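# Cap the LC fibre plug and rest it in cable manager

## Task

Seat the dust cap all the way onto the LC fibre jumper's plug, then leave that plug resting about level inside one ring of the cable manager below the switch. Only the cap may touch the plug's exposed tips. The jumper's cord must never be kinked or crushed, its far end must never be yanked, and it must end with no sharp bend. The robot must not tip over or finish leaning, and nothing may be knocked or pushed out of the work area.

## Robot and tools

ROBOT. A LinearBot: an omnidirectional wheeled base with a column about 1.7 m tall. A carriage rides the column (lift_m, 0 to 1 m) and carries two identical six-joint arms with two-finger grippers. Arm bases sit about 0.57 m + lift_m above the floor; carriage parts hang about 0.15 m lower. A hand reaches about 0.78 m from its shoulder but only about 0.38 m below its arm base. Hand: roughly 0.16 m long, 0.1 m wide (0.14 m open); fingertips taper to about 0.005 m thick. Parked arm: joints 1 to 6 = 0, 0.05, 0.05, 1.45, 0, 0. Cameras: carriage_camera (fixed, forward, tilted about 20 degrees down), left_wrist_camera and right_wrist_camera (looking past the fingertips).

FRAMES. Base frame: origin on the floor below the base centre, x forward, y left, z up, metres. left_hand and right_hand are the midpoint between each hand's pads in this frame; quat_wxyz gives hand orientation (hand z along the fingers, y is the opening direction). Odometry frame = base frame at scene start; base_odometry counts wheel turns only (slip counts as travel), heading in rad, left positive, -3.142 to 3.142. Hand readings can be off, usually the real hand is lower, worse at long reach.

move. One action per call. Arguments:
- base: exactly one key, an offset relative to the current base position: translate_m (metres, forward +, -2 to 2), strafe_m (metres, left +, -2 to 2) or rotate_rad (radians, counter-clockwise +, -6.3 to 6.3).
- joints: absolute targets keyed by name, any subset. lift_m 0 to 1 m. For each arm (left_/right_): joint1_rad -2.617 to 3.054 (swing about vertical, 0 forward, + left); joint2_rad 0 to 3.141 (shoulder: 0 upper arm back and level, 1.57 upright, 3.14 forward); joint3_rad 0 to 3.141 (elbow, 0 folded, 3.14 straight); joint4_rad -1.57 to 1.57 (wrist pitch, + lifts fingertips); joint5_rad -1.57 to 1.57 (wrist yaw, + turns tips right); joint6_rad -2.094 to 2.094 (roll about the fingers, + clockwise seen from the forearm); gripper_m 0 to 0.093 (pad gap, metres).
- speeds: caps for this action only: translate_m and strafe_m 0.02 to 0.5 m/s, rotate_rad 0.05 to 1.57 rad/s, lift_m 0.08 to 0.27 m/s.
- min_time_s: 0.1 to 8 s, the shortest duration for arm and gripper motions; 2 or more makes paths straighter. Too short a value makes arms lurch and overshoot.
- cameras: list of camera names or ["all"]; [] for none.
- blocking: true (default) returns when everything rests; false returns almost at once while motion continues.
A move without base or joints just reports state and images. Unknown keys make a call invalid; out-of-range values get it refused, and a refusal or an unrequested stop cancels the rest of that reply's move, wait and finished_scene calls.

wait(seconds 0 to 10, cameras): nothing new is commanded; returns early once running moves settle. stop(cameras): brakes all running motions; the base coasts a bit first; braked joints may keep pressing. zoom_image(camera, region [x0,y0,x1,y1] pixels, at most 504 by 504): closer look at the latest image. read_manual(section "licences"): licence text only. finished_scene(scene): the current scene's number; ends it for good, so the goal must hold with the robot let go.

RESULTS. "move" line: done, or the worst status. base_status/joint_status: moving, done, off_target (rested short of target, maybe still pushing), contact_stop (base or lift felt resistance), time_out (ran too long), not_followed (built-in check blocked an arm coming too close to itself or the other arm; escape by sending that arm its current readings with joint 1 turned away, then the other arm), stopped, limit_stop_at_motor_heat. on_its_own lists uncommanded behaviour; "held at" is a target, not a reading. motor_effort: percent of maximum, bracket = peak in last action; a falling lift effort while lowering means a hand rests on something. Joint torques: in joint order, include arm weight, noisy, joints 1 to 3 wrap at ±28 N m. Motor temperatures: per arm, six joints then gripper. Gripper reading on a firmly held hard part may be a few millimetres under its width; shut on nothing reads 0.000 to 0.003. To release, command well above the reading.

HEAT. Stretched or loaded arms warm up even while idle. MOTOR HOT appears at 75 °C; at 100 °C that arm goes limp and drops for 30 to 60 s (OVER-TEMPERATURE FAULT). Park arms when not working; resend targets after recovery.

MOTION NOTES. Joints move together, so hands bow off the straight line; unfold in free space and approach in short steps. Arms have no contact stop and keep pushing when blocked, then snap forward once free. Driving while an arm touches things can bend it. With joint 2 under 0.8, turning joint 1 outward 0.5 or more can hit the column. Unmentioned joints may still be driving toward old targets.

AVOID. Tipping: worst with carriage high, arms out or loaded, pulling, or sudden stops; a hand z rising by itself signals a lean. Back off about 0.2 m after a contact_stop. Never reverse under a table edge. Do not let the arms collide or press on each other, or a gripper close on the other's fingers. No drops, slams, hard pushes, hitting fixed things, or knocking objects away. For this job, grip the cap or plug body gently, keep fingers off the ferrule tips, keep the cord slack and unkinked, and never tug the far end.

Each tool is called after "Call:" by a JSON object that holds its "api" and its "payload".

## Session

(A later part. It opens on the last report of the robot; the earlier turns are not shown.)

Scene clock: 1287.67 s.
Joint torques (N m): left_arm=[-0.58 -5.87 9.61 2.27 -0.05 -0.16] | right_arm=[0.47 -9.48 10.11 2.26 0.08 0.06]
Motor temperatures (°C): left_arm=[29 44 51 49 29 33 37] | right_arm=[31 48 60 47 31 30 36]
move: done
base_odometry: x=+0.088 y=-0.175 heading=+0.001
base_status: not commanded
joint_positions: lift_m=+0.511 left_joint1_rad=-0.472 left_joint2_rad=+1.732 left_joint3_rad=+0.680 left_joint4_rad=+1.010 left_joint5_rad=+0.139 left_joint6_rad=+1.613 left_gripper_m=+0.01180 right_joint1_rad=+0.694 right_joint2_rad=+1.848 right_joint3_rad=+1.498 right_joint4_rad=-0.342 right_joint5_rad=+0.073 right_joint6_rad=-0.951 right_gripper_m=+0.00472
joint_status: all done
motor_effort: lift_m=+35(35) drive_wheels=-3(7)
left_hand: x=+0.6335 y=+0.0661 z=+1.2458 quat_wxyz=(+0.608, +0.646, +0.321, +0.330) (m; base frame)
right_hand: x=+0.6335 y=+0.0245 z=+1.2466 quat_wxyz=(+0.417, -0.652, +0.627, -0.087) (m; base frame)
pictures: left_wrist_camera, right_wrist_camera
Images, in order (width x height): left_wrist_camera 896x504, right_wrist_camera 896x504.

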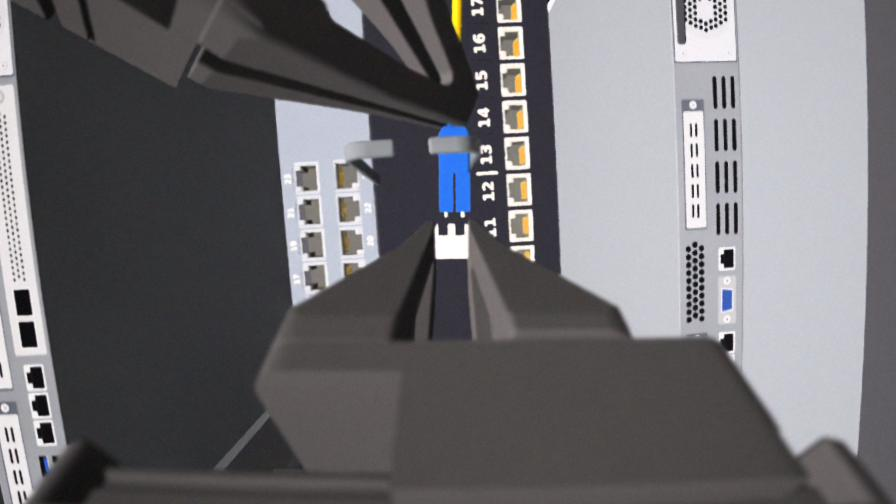

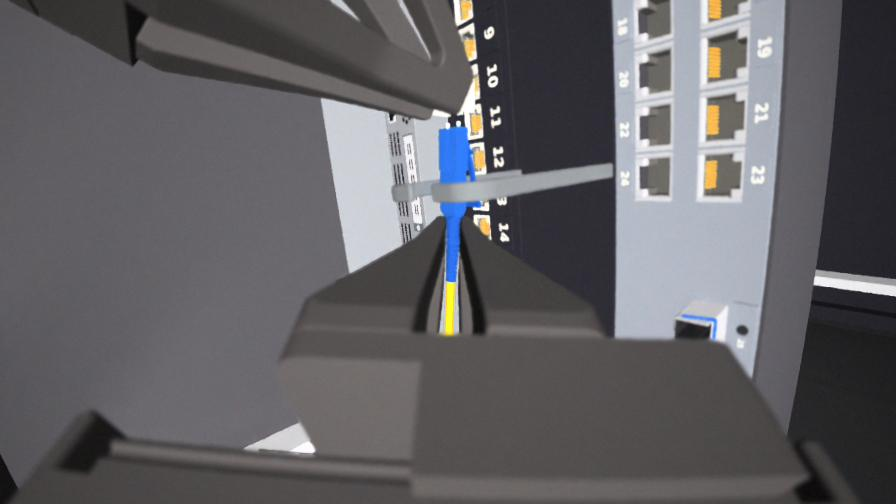

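Call:
{"api": "zoom_image", "payload": {"camera": "right_wrist_camera", "region": [425, 100, 475, 140]}}

Call:
{"api": "zoom_image", "payload": {"camera": "left_wrist_camera", "region": [425, 195, 480, 265]}}

Scaled by 10.080 from the camera's 896x504 image, which has a finer 1280x720 frame.

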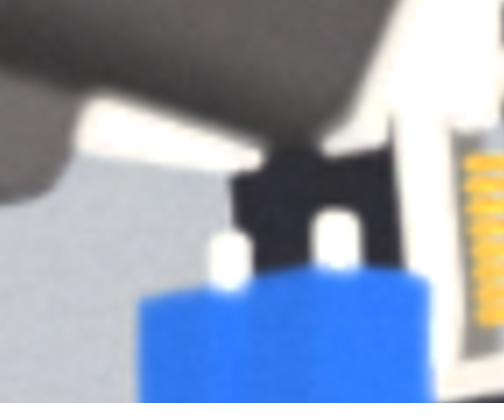

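Scaled by 7.200 from the camera's 896x504 image, which has a finer 1280x720 frame.

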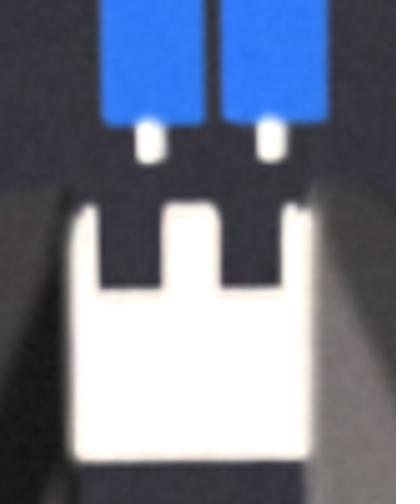

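Call:
{"api": "move", "payload": {"joints": {"left_joint1_rad":-0.4915,"left_joint2_rad":1.7515,"left_joint3_rad":0.718,"left_joint4_rad":1.025,"left_joint5_rad":0.115,"left_joint6_rad":1.602}, "min_time_s": 0.8, "cameras": ["left_wrist_camera", "right_wrist_camera"]}}

Call:
{"api": "zoom_image", "payload": {"camera": "left_wrist_camera", "region": [425, 185, 480, 265]}}

Call:
{"api": "zoom_image", "payload": {"camera": "right_wrist_camera", "region": [425, 100, 475, 140]}}

Scene clock: 1337.97 s.
Joint torques (N m): left_arm=[-0.62 -5.83 10.09 2.27 -0.05 -0.15] | right_arm=[0.47 -9.47 10.09 2.26 0.08 0.06]
Motor temperatures (°C): left_arm=[29 43 54 49 29 33 37] | right_arm=[31 48 61 47 31 30 36]
move: done
base_odometry: x=+0.088 y=-0.175 heading=+0.001
base_status: not commanded
joint_positions: lift_m=+0.511 left_joint1_rad=-0.483 left_joint2_rad=+1.739 left_joint3_rad=+0.680 left_joint4_rad=+1.011 left_joint5_rad=+0.128 left_joint6_rad=+1.613 left_gripper_m=+0.01180 right_joint1_rad=+0.694 right_joint2_rad=+1.848 right_joint3_rad=+1.498 right_joint4_rad=-0.342 right_joint5_rad=+0.073 right_joint6_rad=-0.951 right_gripper_m=+0.00472
joint_status: all done
motor_effort: lift_m=+35(35) drive_wheels=-2(5)
left_hand: x=+0.6324 y=+0.0630 z=+1.2426 quat_wxyz=(+0.606, +0.648, +0.323, +0.329) (m; base frame)
right_hand: x=+0.6335 y=+0.0245 z=+1.2466 quat_wxyz=(+0.417, -0.652, +0.627, -0.087) (m; base frame)
pictures: left_wrist_camera, right_wrist_camera
Images, in order (width x height): left_wrist_camera 896x504, right_wrist_camera 896x504.

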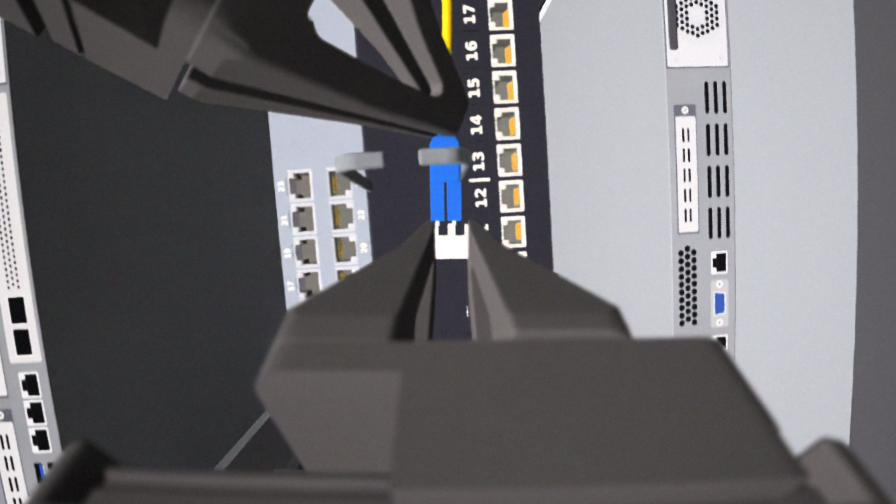

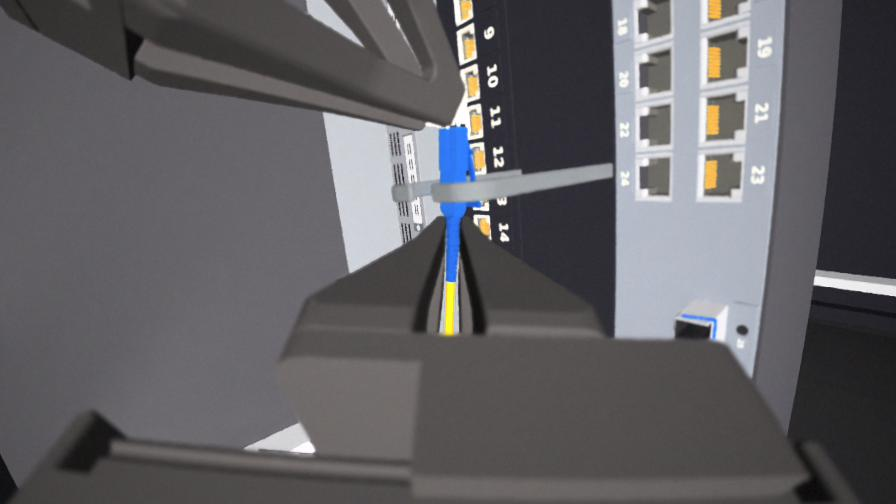

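Scaled by 6.300 from the camera's 896x504 image, which has a finer 1280x720 frame.

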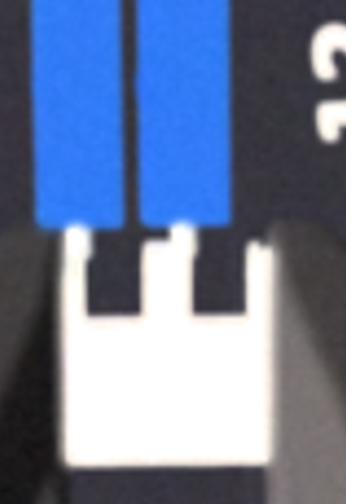

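Scaled by 10.080 from the camera's 896x504 image, which has a finer 1280x720 frame.

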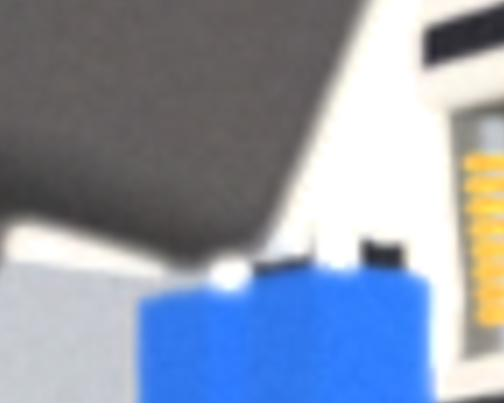

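Call:
{"api": "move", "payload": {"joints": {"left_joint1_rad":-0.4625,"left_joint2_rad":1.7515,"left_joint3_rad":0.718,"left_joint4_rad":1.034,"left_joint5_rad":0.152,"left_joint6_rad":1.602}, "min_time_s": 0.8, "cameras": ["left_wrist_camera", "right_wrist_camera"]}}

Call:
{"api": "zoom_image", "payload": {"camera": "left_wrist_camera", "region": [425, 185, 480, 265]}}

Call:
{"api": "zoom_image", "payload": {"camera": "right_wrist_camera", "region": [425, 100, 475, 140]}}

Scene clock: 1390.03 s.
Joint torques (N m): left_arm=[0.69 -5.86 10.09 2.3 0.19 -0.16] | right_arm=[0.47 -9.46 10.11 2.26 0.08 0.06]
Motor temperatures (°C): left_arm=[29 42 56 50 29 33 37] | right_arm=[31 48 62 47 31 30 36]
move: done
base_odometry: x=+0.088 y=-0.175 heading=+0.001
base_status: not commanded
joint_positions: lift_m=+0.511 left_joint1_rad=-0.470 left_joint2_rad=+1.739 left_joint3_rad=+0.680 left_joint4_rad=+1.017 left_joint5_rad=+0.138 left_joint6_rad=+1.613 left_gripper_m=+0.01180 right_joint1_rad=+0.694 right_joint2_rad=+1.848 right_joint3_rad=+1.498 right_joint4_rad=-0.342 right_joint5_rad=+0.073 right_joint6_rad=-0.951 right_gripper_m=+0.00472
joint_status: all done
motor_effort: lift_m=+35(35) drive_wheels=-1(3)
left_hand: x=+0.6346 y=+0.0669 z=+1.2441 quat_wxyz=(+0.608, +0.646, +0.322, +0.331) (m; base frame)
right_hand: x=+0.6335 y=+0.0245 z=+1.2466 quat_wxyz=(+0.417, -0.652, +0.627, -0.087) (m; base frame)
pictures: left_wrist_camera, right_wrist_camera
Images, in order (width x height): left_wrist_camera 896x504, right_wrist_camera 896x504.

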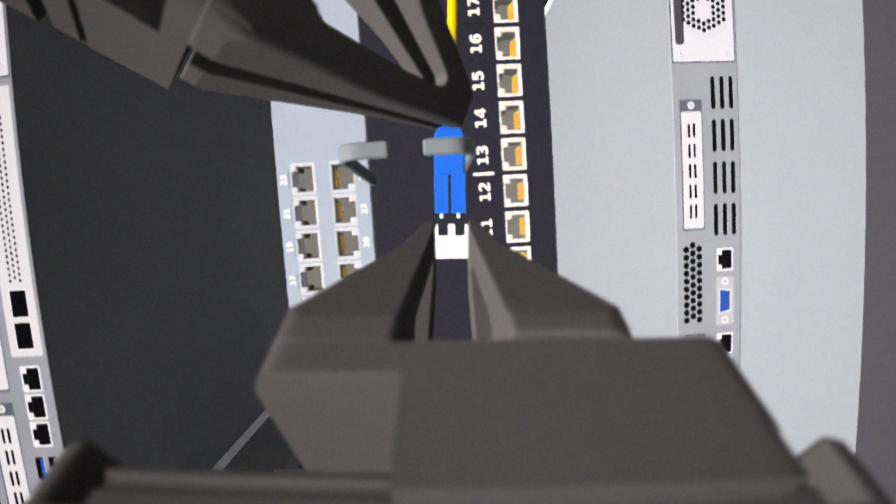

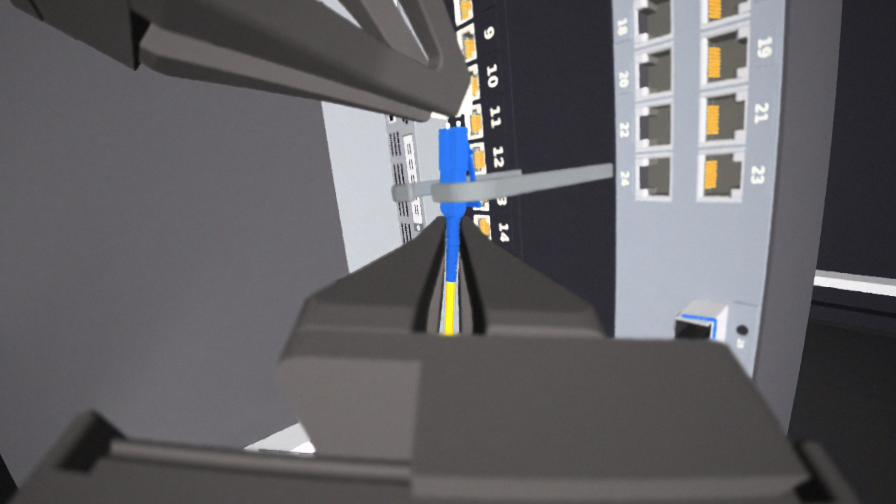

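Scaled by 6.300 from the camera's 896x504 image, which has a finer 1280x720 frame.

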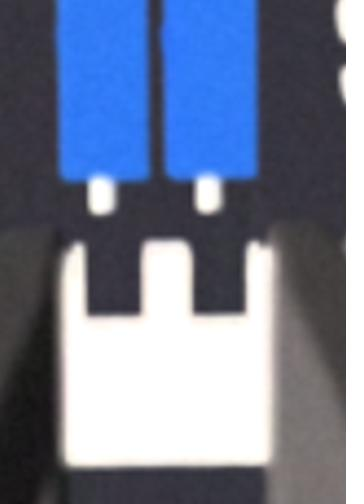

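Scaled by 10.080 from the camera's 896x504 image, which has a finer 1280x720 frame.

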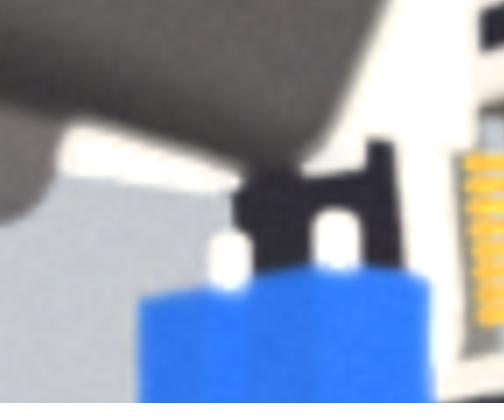

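Call:
{"api": "move", "payload": {"joints": {"left_joint3_rad":0.7225}, "min_time_s": 0.3, "cameras": []}}

Scene clock: 1411.90 s.
Joint torques (N m): left_arm=[0.68 -5.89 9.57 2.27 0.19 -0.17] | right_arm=[0.47 -9.48 10.11 2.26 0.08 0.06]
Motor temperatures (°C): left_arm=[29 42 57 49 29 33 37] | right_arm=[31 49 62 47 31 30 36]
move: done
base_odometry: x=+0.088 y=-0.175 heading=+0.001
base_status: not commanded
joint_positions: lift_m=+0.511 left_joint1_rad=-0.470 left_joint2_rad=+1.739 left_joint3_rad=+0.690 left_joint4_rad=+1.018 left_joint5_rad=+0.139 left_joint6_rad=+1.613 left_gripper_m=+0.01180 right_joint1_rad=+0.694 right_joint2_rad=+1.848 right_joint3_rad=+1.498 right_joint4_rad=-0.342 right_joint5_rad=+0.073 right_joint6_rad=-0.951 right_gripper_m=+0.00472
joint_status: all done
motor_effort: lift_m=+35(35) drive_wheels=-2(4)
left_hand: x=+0.6363 y=+0.0658 z=+1.2490 quat_wxyz=(+0.611, +0.642, +0.320, +0.334) (m; base frame)
right_hand: x=+0.6335 y=+0.0245 z=+1.2466 quat_wxyz=(+0.417, -0.652, +0.627, -0.087) (m; base frame)
pictures: none
No camera images: "cameras" was empty.

Call:
{"api": "move", "payload": {"joints": {"left_joint1_rad":-0.483,"left_joint2_rad":1.761,"left_joint3_rad":0.7225,"left_joint4_rad":1.034,"left_joint5_rad":0.157,"left_joint6_rad":1.602}, "min_time_s": 0.6, "cameras": ["left_wrist_camera", "right_wrist_camera"]}}

Call:
{"api": "zoom_image", "payload": {"camera": "left_wrist_camera", "region": [425, 185, 480, 265]}}

Call:
{"api": "zoom_image", "payload": {"camera": "right_wrist_camera", "region": [425, 100, 475, 140]}}

Scene clock: 1428.87 s.
Joint torques (N m): left_arm=[-0.66 -6 9.54 2.27 0.18 -0.16] | right_arm=[0.49 -9.46 10.1 2.26 0.08 0.06]
Motor temperatures (°C): left_arm=[29 42 56 50 29 33 37] | right_arm=[31 49 62 47 31 30 36]
move: done
base_odometry: x=+0.088 y=-0.175 heading=+0.001
base_status: not commanded
joint_positions: lift_m=+0.511 left_joint1_rad=-0.474 left_joint2_rad=+1.749 left_joint3_rad=+0.690 left_joint4_rad=+1.020 left_joint5_rad=+0.144 left_joint6_rad=+1.613 left_gripper_m=+0.01180 right_joint1_rad=+0.694 right_joint2_rad=+1.848 right_joint3_rad=+1.498 right_joint4_rad=-0.342 right_joint5_rad=+0.073 right_joint6_rad=-0.951 right_gripper_m=+0.00472
joint_status: all done
motor_effort: lift_m=+35(35) drive_wheels=+1(3)
left_hand: x=+0.6356 y=+0.0633 z=+1.2447 quat_wxyz=(+0.610, +0.646, +0.319, +0.329) (m; base frame)
right_hand: x=+0.6335 y=+0.0245 z=+1.2466 quat_wxyz=(+0.417, -0.652, +0.627, -0.087) (m; base frame)
pictures: left_wrist_camera, right_wrist_camera
Images, in order (width x height): left_wrist_camera 896x504, right_wrist_camera 896x504.

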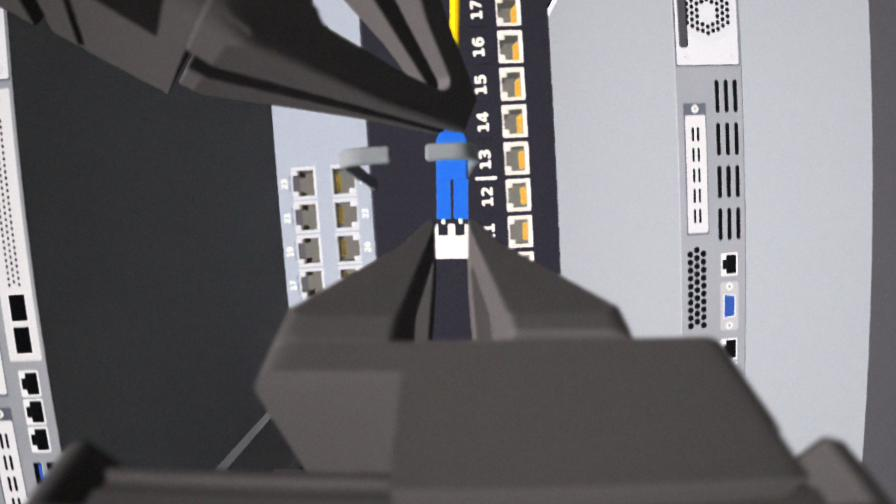

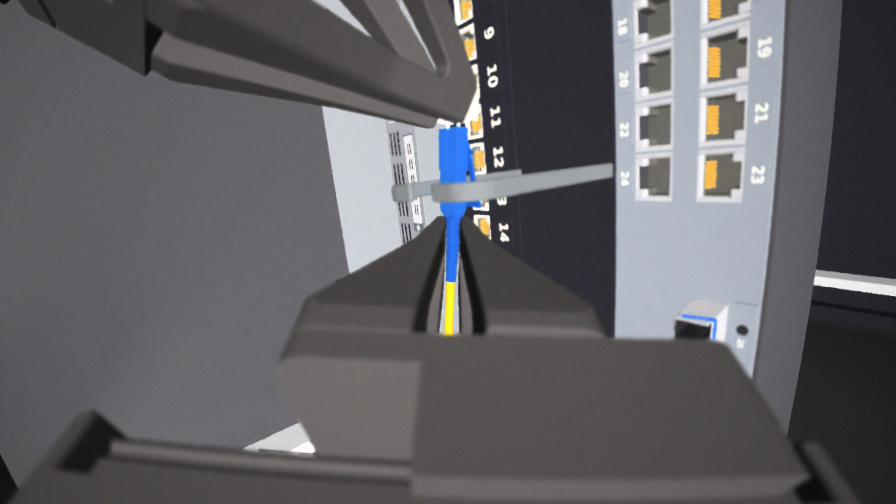

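Scaled by 6.300 from the camera's 896x504 image, which has a finer 1280x720 frame.

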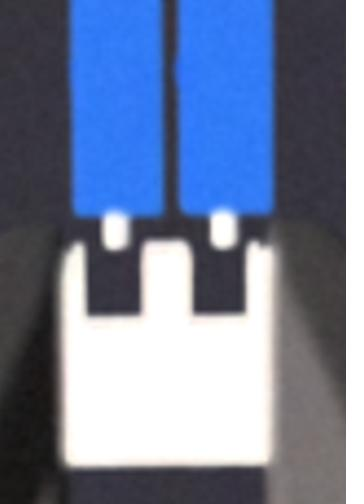

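Scaled by 10.080 from the camera's 896x504 image, which has a finer 1280x720 frame.

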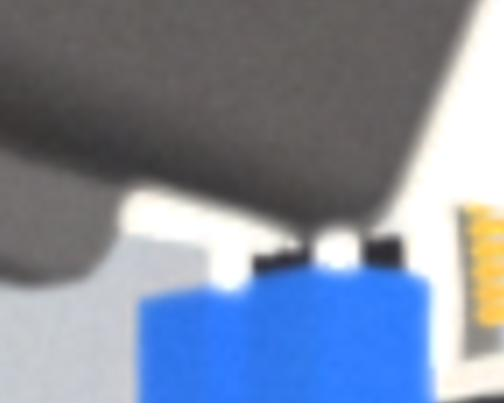

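Call:
{"api": "move", "payload": {"joints": {"left_joint1_rad":-0.4545,"left_joint5_rad":0.167}, "min_time_s": 0.5, "cameras": []}}

Call:
{"api": "move", "payload": {"joints": {"left_joint3_rad":0.667,"left_joint4_rad":1.048}, "min_time_s": 0.6, "cameras": ["left_wrist_camera", "right_wrist_camera"]}}

Call:
{"api": "zoom_image", "payload": {"camera": "left_wrist_camera", "region": [425, 185, 480, 265]}}

Call:
{"api": "zoom_image", "payload": {"camera": "right_wrist_camera", "region": [425, 100, 475, 140]}}

Scene clock: 1462.87 s.
Joint torques (N m): left_arm=[0.65 -5.98 9.57 2.27 0.21 -0.16] | right_arm=[0.49 -9.47 10.11 2.26 0.09 0.06]
Motor temperatures (°C): left_arm=[29 43 56 51 29 33 37] | right_arm=[31 49 62 47 31 30 36]
move: done
base_odometry: x=+0.088 y=-0.175 heading=+0.001
base_status: not commanded
joint_positions: lift_m=+0.511 left_joint1_rad=-0.461 left_joint2_rad=+1.749 left_joint3_rad=+0.690 left_joint4_rad=+1.020 left_joint5_rad=+0.154 left_joint6_rad=+1.613 left_gripper_m=+0.01180 right_joint1_rad=+0.694 right_joint2_rad=+1.848 right_joint3_rad=+1.498 right_joint4_rad=-0.342 right_joint5_rad=+0.073 right_joint6_rad=-0.951 right_gripper_m=+0.00472
joint_status: all done
motor_effort: lift_m=+35(35) drive_wheels=-3(5)
left_hand: x=+0.6376 y=+0.0672 z=+1.2447 quat_wxyz=(+0.610, +0.646, +0.320, +0.330) (m; base frame)
right_hand: x=+0.6335 y=+0.0245 z=+1.2466 quat_wxyz=(+0.417, -0.652, +0.627, -0.087) (m; base frame)
pictures: none
No camera images: "cameras" was empty.

Scene clock: 1463.77 s.
Joint torques (N m): left_arm=[0.62 -5.93 5.49 2.28 0.18 -0.16] | right_arm=[0.47 -9.46 10.13 2.26 0.08 0.06]
Motor temperatures (°C): left_arm=[29 43 56 51 29 33 37] | right_arm=[31 49 62 47 31 30 36]
move: done
base_odometry: x=+0.088 y=-0.175 heading=+0.001
base_status: not commanded
joint_positions: lift_m=+0.511 left_joint1_rad=-0.461 left_joint2_rad=+1.749 left_joint3_rad=+0.680 left_joint4_rad=+1.031 left_joint5_rad=+0.154 left_joint6_rad=+1.613 left_gripper_m=+0.01180 right_joint1_rad=+0.694 right_joint2_rad=+1.848 right_joint3_rad=+1.498 right_joint4_rad=-0.342 right_joint5_rad=+0.073 right_joint6_rad=-0.951 right_gripper_m=+0.00472
joint_status: all done
motor_effort: lift_m=+35(35) drive_wheels=+0(3)
left_hand: x=+0.6359 y=+0.0679 z=+1.2433 quat_wxyz=(+0.610, +0.645, +0.319, +0.330) (m; base frame)
right_hand: x=+0.6335 y=+0.0245 z=+1.2466 quat_wxyz=(+0.417, -0.652, +0.627, -0.087) (m; base frame)
pictures: left_wrist_camera, right_wrist_camera
Images, in order (width x height): left_wrist_camera 896x504, right_wrist_camera 896x504.

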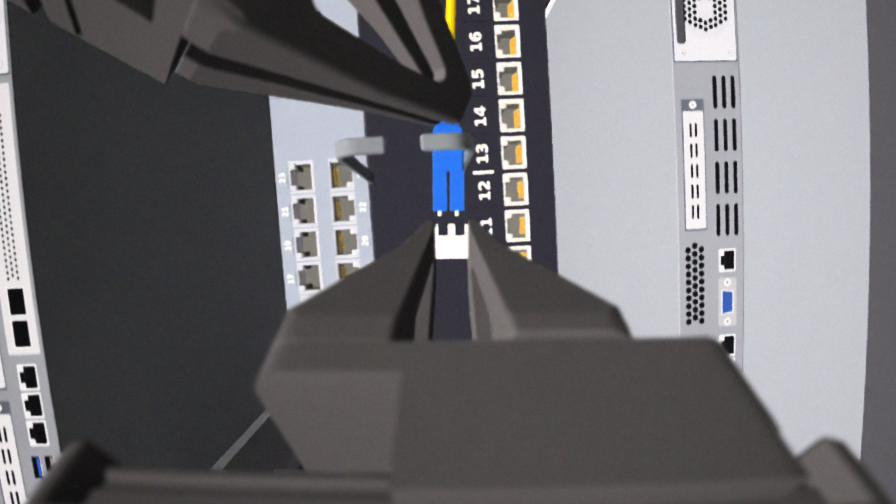

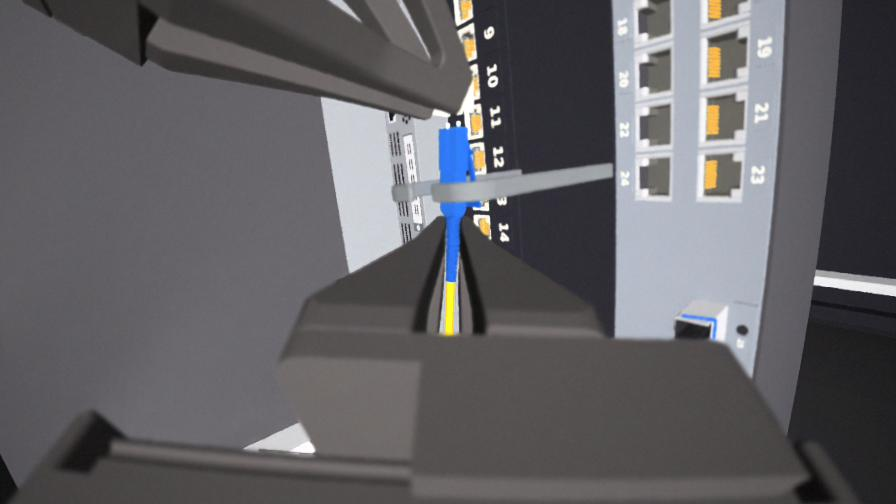

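Scaled by 6.300 from the camera's 896x504 image, which has a finer 1280x720 frame.

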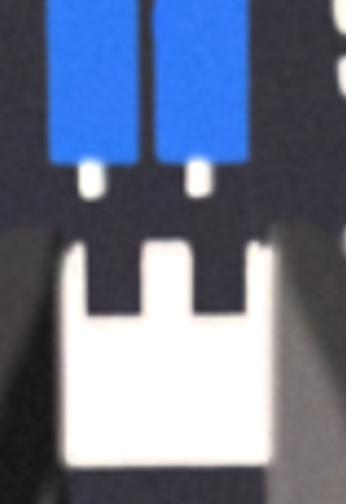

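Scaled by 10.080 from the camera's 896x504 image, which has a finer 1280x720 frame.

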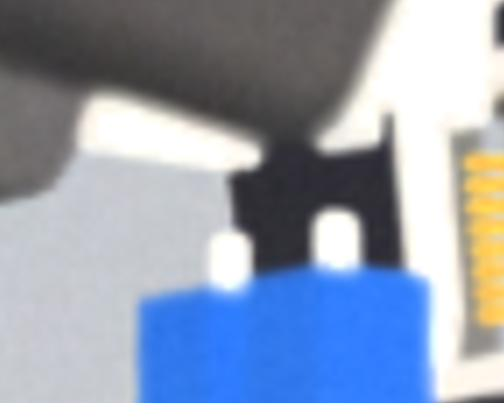

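Call:
{"api": "move", "payload": {"joints": {"left_joint1_rad":-0.479,"left_joint5_rad":0.1326,"left_joint4_rad":1.053}, "min_time_s": 0.5, "cameras": ["left_wrist_camera", "right_wrist_camera"]}}

Call:
{"api": "zoom_image", "payload": {"camera": "left_wrist_camera", "region": [425, 185, 480, 265]}}

Call:
{"api": "zoom_image", "payload": {"camera": "right_wrist_camera", "region": [425, 100, 475, 140]}}

Scene clock: 1477.47 s.
Joint torques (N m): left_arm=[-0.58 -5.94 5.53 2.31 -0.06 -0.17] | right_arm=[0.47 -9.47 10.1 2.26 0.08 0.06]
Motor temperatures (°C): left_arm=[29 43 54 52 29 33 37] | right_arm=[31 49 62 47 31 30 36]
move: done
base_odometry: x=+0.088 y=-0.175 heading=+0.001
base_status: not commanded
joint_positions: lift_m=+0.511 left_joint1_rad=-0.471 left_joint2_rad=+1.749 left_joint3_rad=+0.680 left_joint4_rad=+1.036 left_joint5_rad=+0.146 left_joint6_rad=+1.613 left_gripper_m=+0.01180 right_joint1_rad=+0.694 right_joint2_rad=+1.848 right_joint3_rad=+1.498 right_joint4_rad=-0.342 right_joint5_rad=+0.073 right_joint6_rad=-0.951 right_gripper_m=+0.00472
joint_status: all done
motor_effort: lift_m=+35(35) drive_wheels=+1(4)
left_hand: x=+0.6344 y=+0.0649 z=+1.2447 quat_wxyz=(+0.612, +0.644, +0.318, +0.331) (m; base frame)
right_hand: x=+0.6335 y=+0.0245 z=+1.2466 quat_wxyz=(+0.417, -0.652, +0.627, -0.087) (m; base frame)
pictures: left_wrist_camera, right_wrist_camera
Images, in order (width x height): left_wrist_camera 896x504, right_wrist_camera 896x504.

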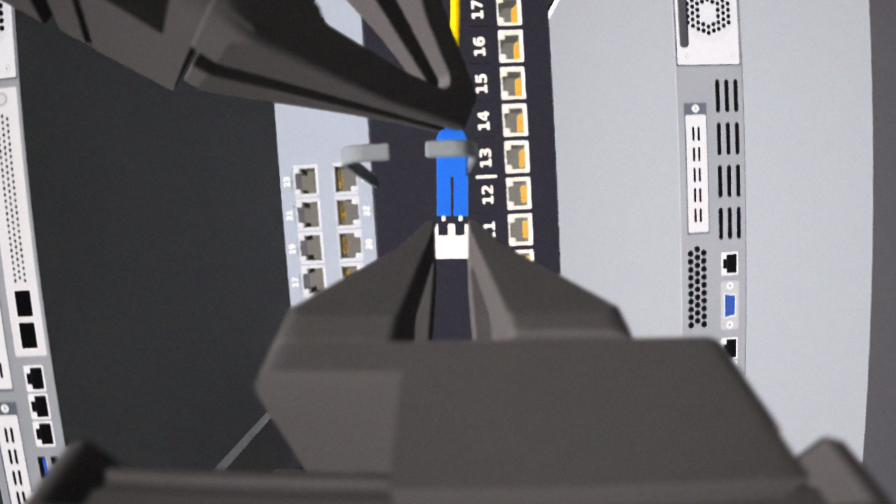

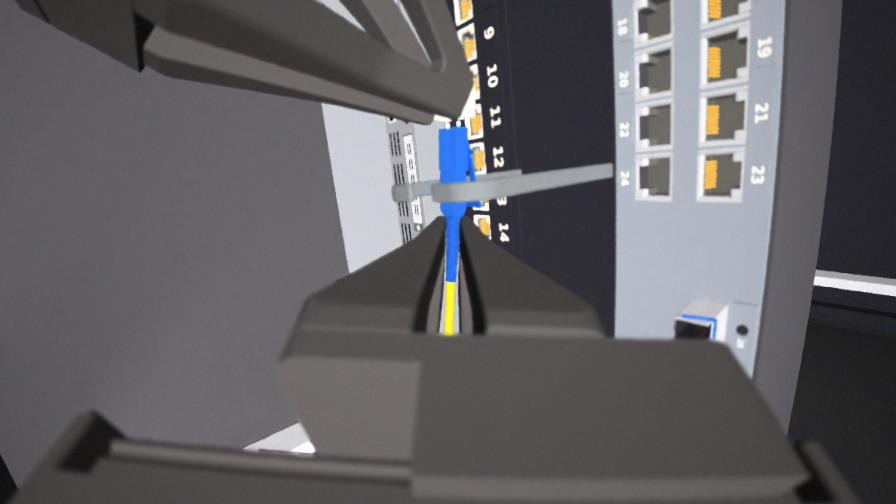

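Scaled by 6.300 from the camera's 896x504 image, which has a finer 1280x720 frame.

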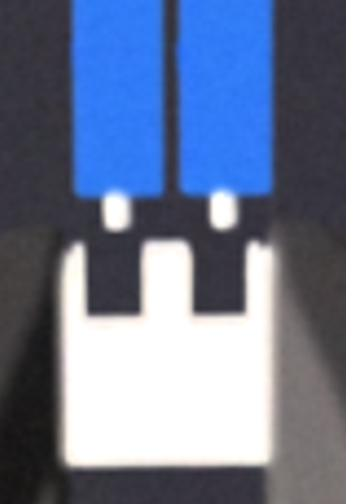

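Scaled by 10.080 from the camera's 896x504 image, which has a finer 1280x720 frame.

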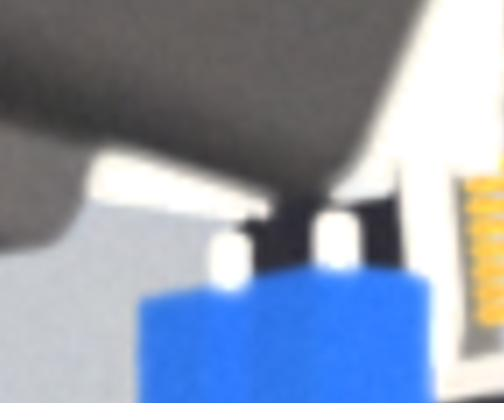

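Call:
{"api": "move", "payload": {"joints": {"left_joint3_rad":0.711}, "min_time_s": 0.4, "cameras": []}}

Scene clock: 1497.77 s.
Joint torques (N m): left_arm=[-0.55 -5.97 9.36 2.29 -0.05 -0.16] | right_arm=[0.49 -9.46 10.13 2.26 0.08 0.06]
Motor temperatures (°C): left_arm=[29 43 53 51 29 33 37] | right_arm=[31 49 63 47 31 30 36]
move: done
base_odometry: x=+0.088 y=-0.175 heading=+0.001
base_status: not commanded
joint_positions: lift_m=+0.511 left_joint1_rad=-0.471 left_joint2_rad=+1.749 left_joint3_rad=+0.680 left_joint4_rad=+1.036 left_joint5_rad=+0.145 left_joint6_rad=+1.613 left_gripper_m=+0.01180 right_joint1_rad=+0.694 right_joint2_rad=+1.848 right_joint3_rad=+1.498 right_joint4_rad=-0.342 right_joint5_rad=+0.073 right_joint6_rad=-0.951 right_gripper_m=+0.00472
joint_status: all done
motor_effort: lift_m=+35(35) drive_wheels=+0(4)
left_hand: x=+0.6345 y=+0.0650 z=+1.2447 quat_wxyz=(+0.612, +0.644, +0.318, +0.331) (m; base frame)
right_hand: x=+0.6335 y=+0.0245 z=+1.2466 quat_wxyz=(+0.417, -0.652, +0.627, -0.087) (m; base frame)
pictures: none
No camera images: "cameras" was empty.

Call:
{"api": "move", "payload": {"joints": {"left_joint1_rad":-0.4923,"left_joint2_rad":1.7685,"left_joint3_rad":0.719,"left_joint5_rad":0.1187}, "min_time_s": 1.2, "cameras": ["left_wrist_camera", "right_wrist_camera"]}}

Call:
{"api": "zoom_image", "payload": {"camera": "left_wrist_camera", "region": [425, 185, 480, 265]}}

Call:
{"api": "zoom_image", "payload": {"camera": "right_wrist_camera", "region": [425, 100, 475, 140]}}

Scene clock: 1504.63 s.
Joint torques (N m): left_arm=[-0.61 -5.9 9.5 2.27 -0.05 -0.16] | right_arm=[0.49 -9.46 10.1 2.26 0.08 0.06]
Motor temperatures (°C): left_arm=[29 43 54 51 29 33 37] | right_arm=[31 49 63 47 31 30 36]
move: done
base_odometry: x=+0.088 y=-0.175 heading=+0.001
base_status: not commanded
joint_positions: lift_m=+0.511 left_joint1_rad=-0.484 left_joint2_rad=+1.755 left_joint3_rad=+0.687 left_joint4_rad=+1.038 left_joint5_rad=+0.132 left_joint6_rad=+1.613 left_gripper_m=+0.01180 right_joint1_rad=+0.694 right_joint2_rad=+1.848 right_joint3_rad=+1.498 right_joint4_rad=-0.342 right_joint5_rad=+0.074 right_joint6_rad=-0.951 right_gripper_m=+0.00472
joint_status: all done
motor_effort: lift_m=+35(35) drive_wheels=-1(5)
left_hand: x=+0.6343 y=+0.0610 z=+1.2448 quat_wxyz=(+0.612, +0.643, +0.318, +0.332) (m; base frame)
right_hand: x=+0.6335 y=+0.0244 z=+1.2466 quat_wxyz=(+0.417, -0.652, +0.627, -0.087) (m; base frame)
pictures: left_wrist_camera, right_wrist_camera
Images, in order (width x height): left_wrist_camera 896x504, right_wrist_camera 896x504.

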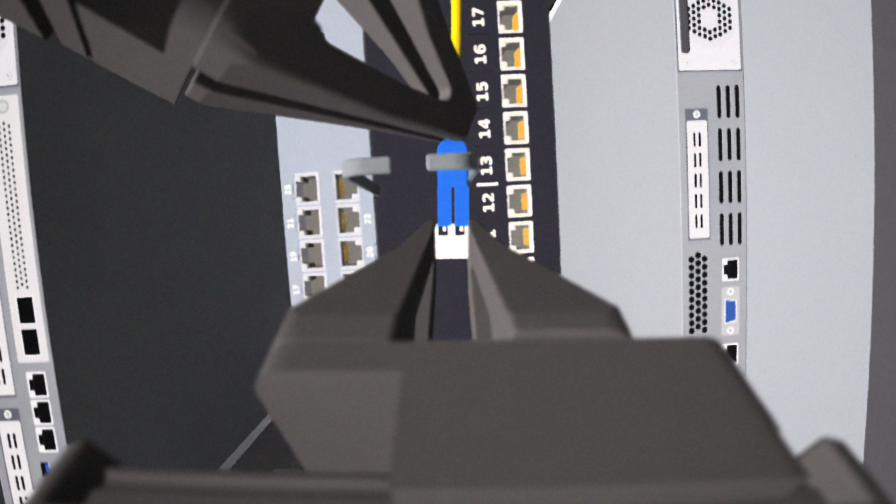

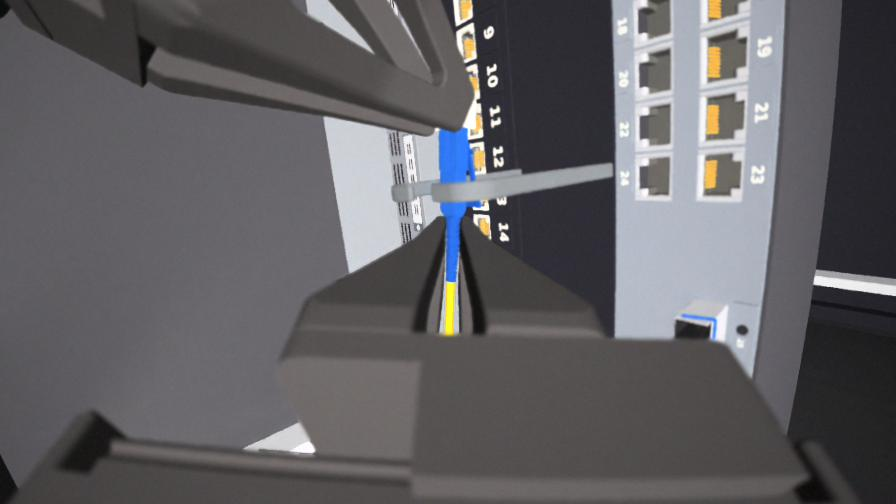

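Scaled by 6.300 from the camera's 896x504 image, which has a finer 1280x720 frame.

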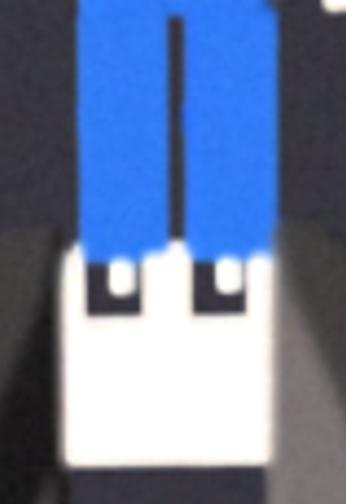

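Scaled by 10.080 from the camera's 896x504 image, which has a finer 1280x720 frame.

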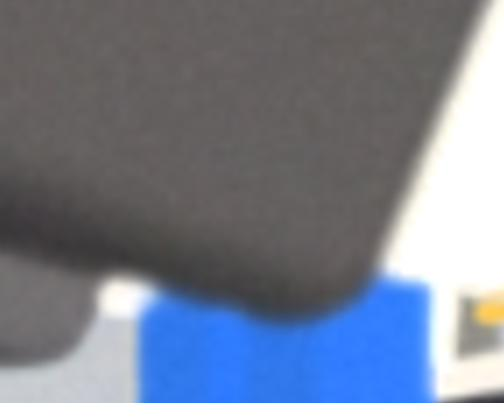

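Call:
{"api": "zoom_image", "payload": {"camera": "left_wrist_camera", "region": [430, 215, 474, 264]}}

Call:
{"api": "zoom_image", "payload": {"camera": "right_wrist_camera", "region": [430, 115, 480, 155]}}

Scaled by 10.286 from the camera's 896x504 image, which has a finer 1280x720 frame.

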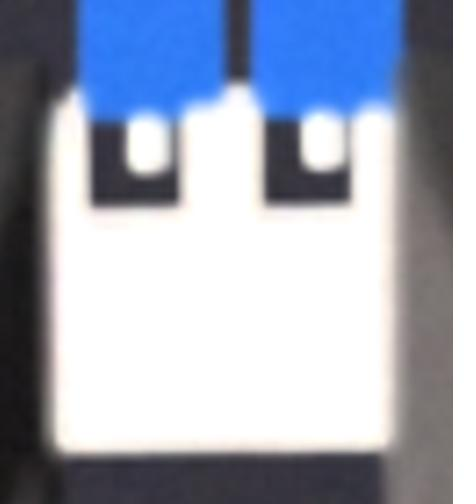

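Scaled by 10.080 from the camera's 896x504 image, which has a finer 1280x720 frame.

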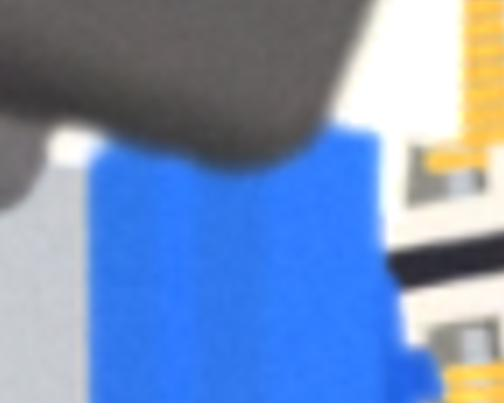

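Call:
{"api": "move", "payload": {"joints": {"left_joint2_rad":1.7710}, "min_time_s": 0.4, "cameras": ["left_wrist_camera"]}}

Call:
{"api": "zoom_image", "payload": {"camera": "left_wrist_camera", "region": [430, 215, 474, 264]}}

Scene clock: 1560.87 s.
Joint torques (N m): left_arm=[-0.65 -5.71 9.51 2.27 -0.06 -0.17] | right_arm=[0.46 -9.47 10.11 2.26 0.08 0.06]
Motor temperatures (°C): left_arm=[29 43 57 51 29 33 37] | right_arm=[31 49 63 47 31 30 36]
move: done
base_odometry: x=+0.088 y=-0.175 heading=+0.001
base_status: not commanded
joint_positions: lift_m=+0.511 left_joint1_rad=-0.484 left_joint2_rad=+1.755 left_joint3_rad=+0.687 left_joint4_rad=+1.038 left_joint5_rad=+0.132 left_joint6_rad=+1.613 left_gripper_m=+0.01180 right_joint1_rad=+0.694 right_joint2_rad=+1.848 right_joint3_rad=+1.498 right_joint4_rad=-0.342 right_joint5_rad=+0.074 right_joint6_rad=-0.951 right_gripper_m=+0.00472
joint_status: all done
motor_effort: lift_m=+35(35) drive_wheels=+0(5)
left_hand: x=+0.6343 y=+0.0610 z=+1.2448 quat_wxyz=(+0.612, +0.643, +0.318, +0.332) (m; base frame)
right_hand: x=+0.6335 y=+0.0244 z=+1.2466 quat_wxyz=(+0.417, -0.652, +0.627, -0.087) (m; base frame)
pictures: left_wrist_camera
Images, in order (width x height): left_wrist_camera 896x504.

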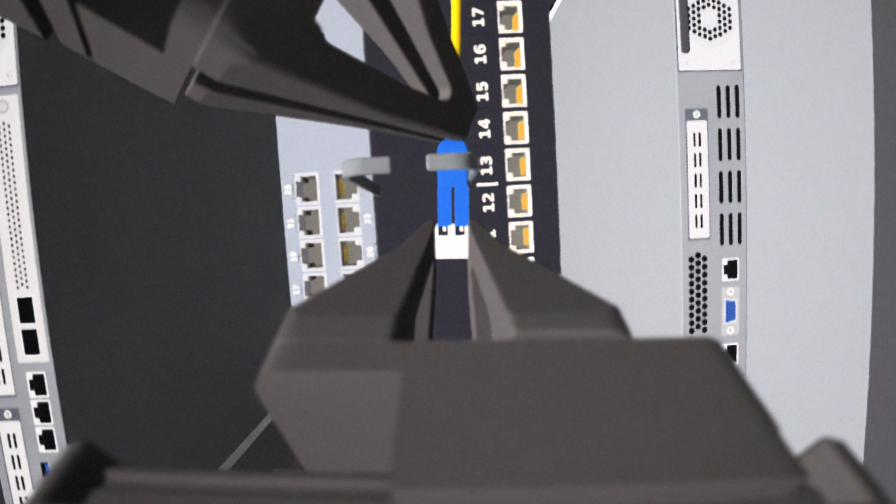

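Scaled by 10.286 from the camera's 896x504 image, which has a finer 1280x720 frame.

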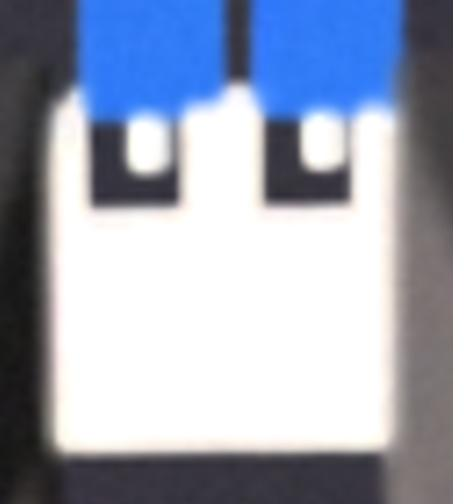

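Call:
{"api": "move", "payload": {"joints": {"right_joint1_rad":0.6836,"right_joint5_rad":0.0600}, "min_time_s": 0.5, "cameras": []}}

Call:
{"api": "move", "payload": {"joints": {"left_joint2_rad":1.7727,"left_joint3_rad":0.7240}, "min_time_s": 0.4, "cameras": ["left_wrist_camera", "right_wrist_camera"]}}

Call:
{"api": "zoom_image", "payload": {"camera": "left_wrist_camera", "region": [430, 210, 474, 264]}}

Call:
{"api": "zoom_image", "payload": {"camera": "right_wrist_camera", "region": [425, 100, 475, 140]}}

Scene clock: 1616.90 s.
Joint torques (N m): left_arm=[-0.66 -5.7 9.51 2.28 -0.06 -0.17] | right_arm=[-0.61 -9.46 10.11 2.26 -0.14 0.06]
Motor temperatures (°C): left_arm=[29 42 58 51 29 33 37] | right_arm=[31 50 64 47 31 30 36]
move: done
base_odometry: x=+0.088 y=-0.175 heading=+0.001
base_status: not commanded
joint_positions: lift_m=+0.511 left_joint1_rad=-0.484 left_joint2_rad=+1.755 left_joint3_rad=+0.687 left_joint4_rad=+1.038 left_joint5_rad=+0.132 left_joint6_rad=+1.613 left_gripper_m=+0.01180 right_joint1_rad=+0.689 right_joint2_rad=+1.848 right_joint3_rad=+1.498 right_joint4_rad=-0.342 right_joint5_rad=+0.072 right_joint6_rad=-0.951 right_gripper_m=+0.00472
joint_status: all done
motor_effort: lift_m=+35(35) drive_wheels=-2(3)
left_hand: x=+0.6343 y=+0.0610 z=+1.2448 quat_wxyz=(+0.612, +0.643, +0.318, +0.332) (m; base frame)
right_hand: x=+0.6350 y=+0.0225 z=+1.2465 quat_wxyz=(+0.417, -0.651, +0.628, -0.088) (m; base frame)
pictures: none
No camera images: "cameras" was empty.

Scene clock: 1617.60 s.
Joint torques (N m): left_arm=[-0.65 -5.86 9.94 2.24 -0.05 -0.16] | right_arm=[-0.57 -9.47 10.13 2.26 -0.14 0.06]
Motor temperatures (°C): left_arm=[29 42 58 51 29 33 37] | right_arm=[31 50 64 47 31 30 36]
move: done
base_odometry: x=+0.088 y=-0.175 heading=+0.001
base_status: not commanded
joint_positions: lift_m=+0.511 left_joint1_rad=-0.484 left_joint2_rad=+1.759 left_joint3_rad=+0.687 left_joint4_rad=+1.041 left_joint5_rad=+0.132 left_joint6_rad=+1.613 left_gripper_m=+0.01180 right_joint1_rad=+0.689 right_joint2_rad=+1.848 right_joint3_rad=+1.498 right_joint4_rad=-0.342 right_joint5_rad=+0.072 right_joint6_rad=-0.951 right_gripper_m=+0.00472
joint_status: all done
motor_effort: lift_m=+35(35) drive_wheels=+1(4)
left_hand: x=+0.6346 y=+0.0609 z=+1.2439 quat_wxyz=(+0.612, +0.644, +0.318, +0.332) (m; base frame)
right_hand: x=+0.6350 y=+0.0225 z=+1.2465 quat_wxyz=(+0.417, -0.651, +0.628, -0.088) (m; base frame)
pictures: left_wrist_camera, right_wrist_camera
Images, in order (width x height): left_wrist_camera 896x504, right_wrist_camera 896x504.

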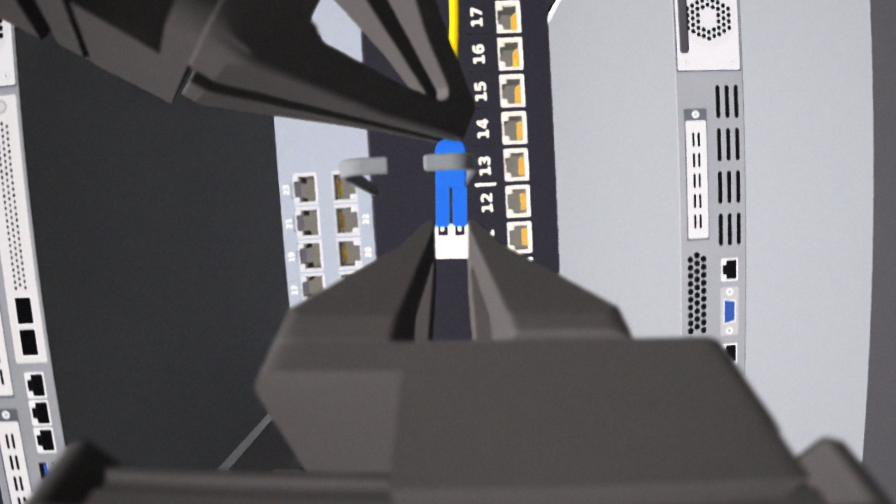

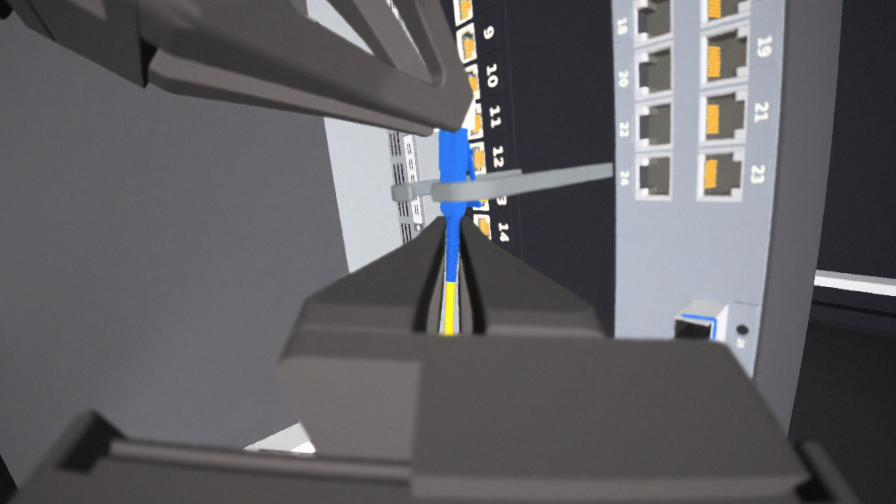

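Scaled by 9.333 from the camera's 896x504 image, which has a finer 1280x720 frame.

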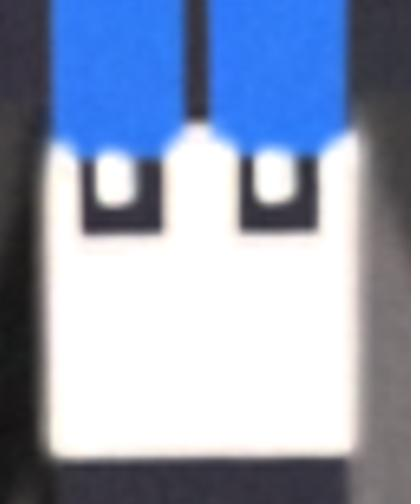

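Scaled by 10.080 from the camera's 896x504 image, which has a finer 1280x720 frame.

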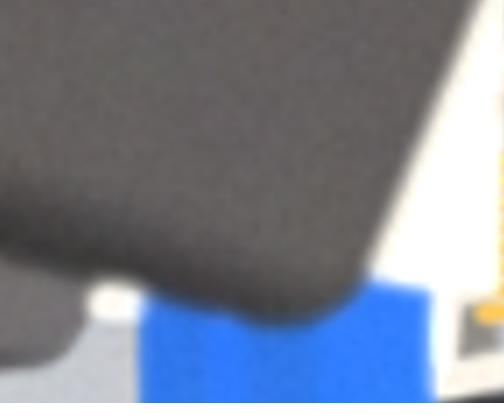

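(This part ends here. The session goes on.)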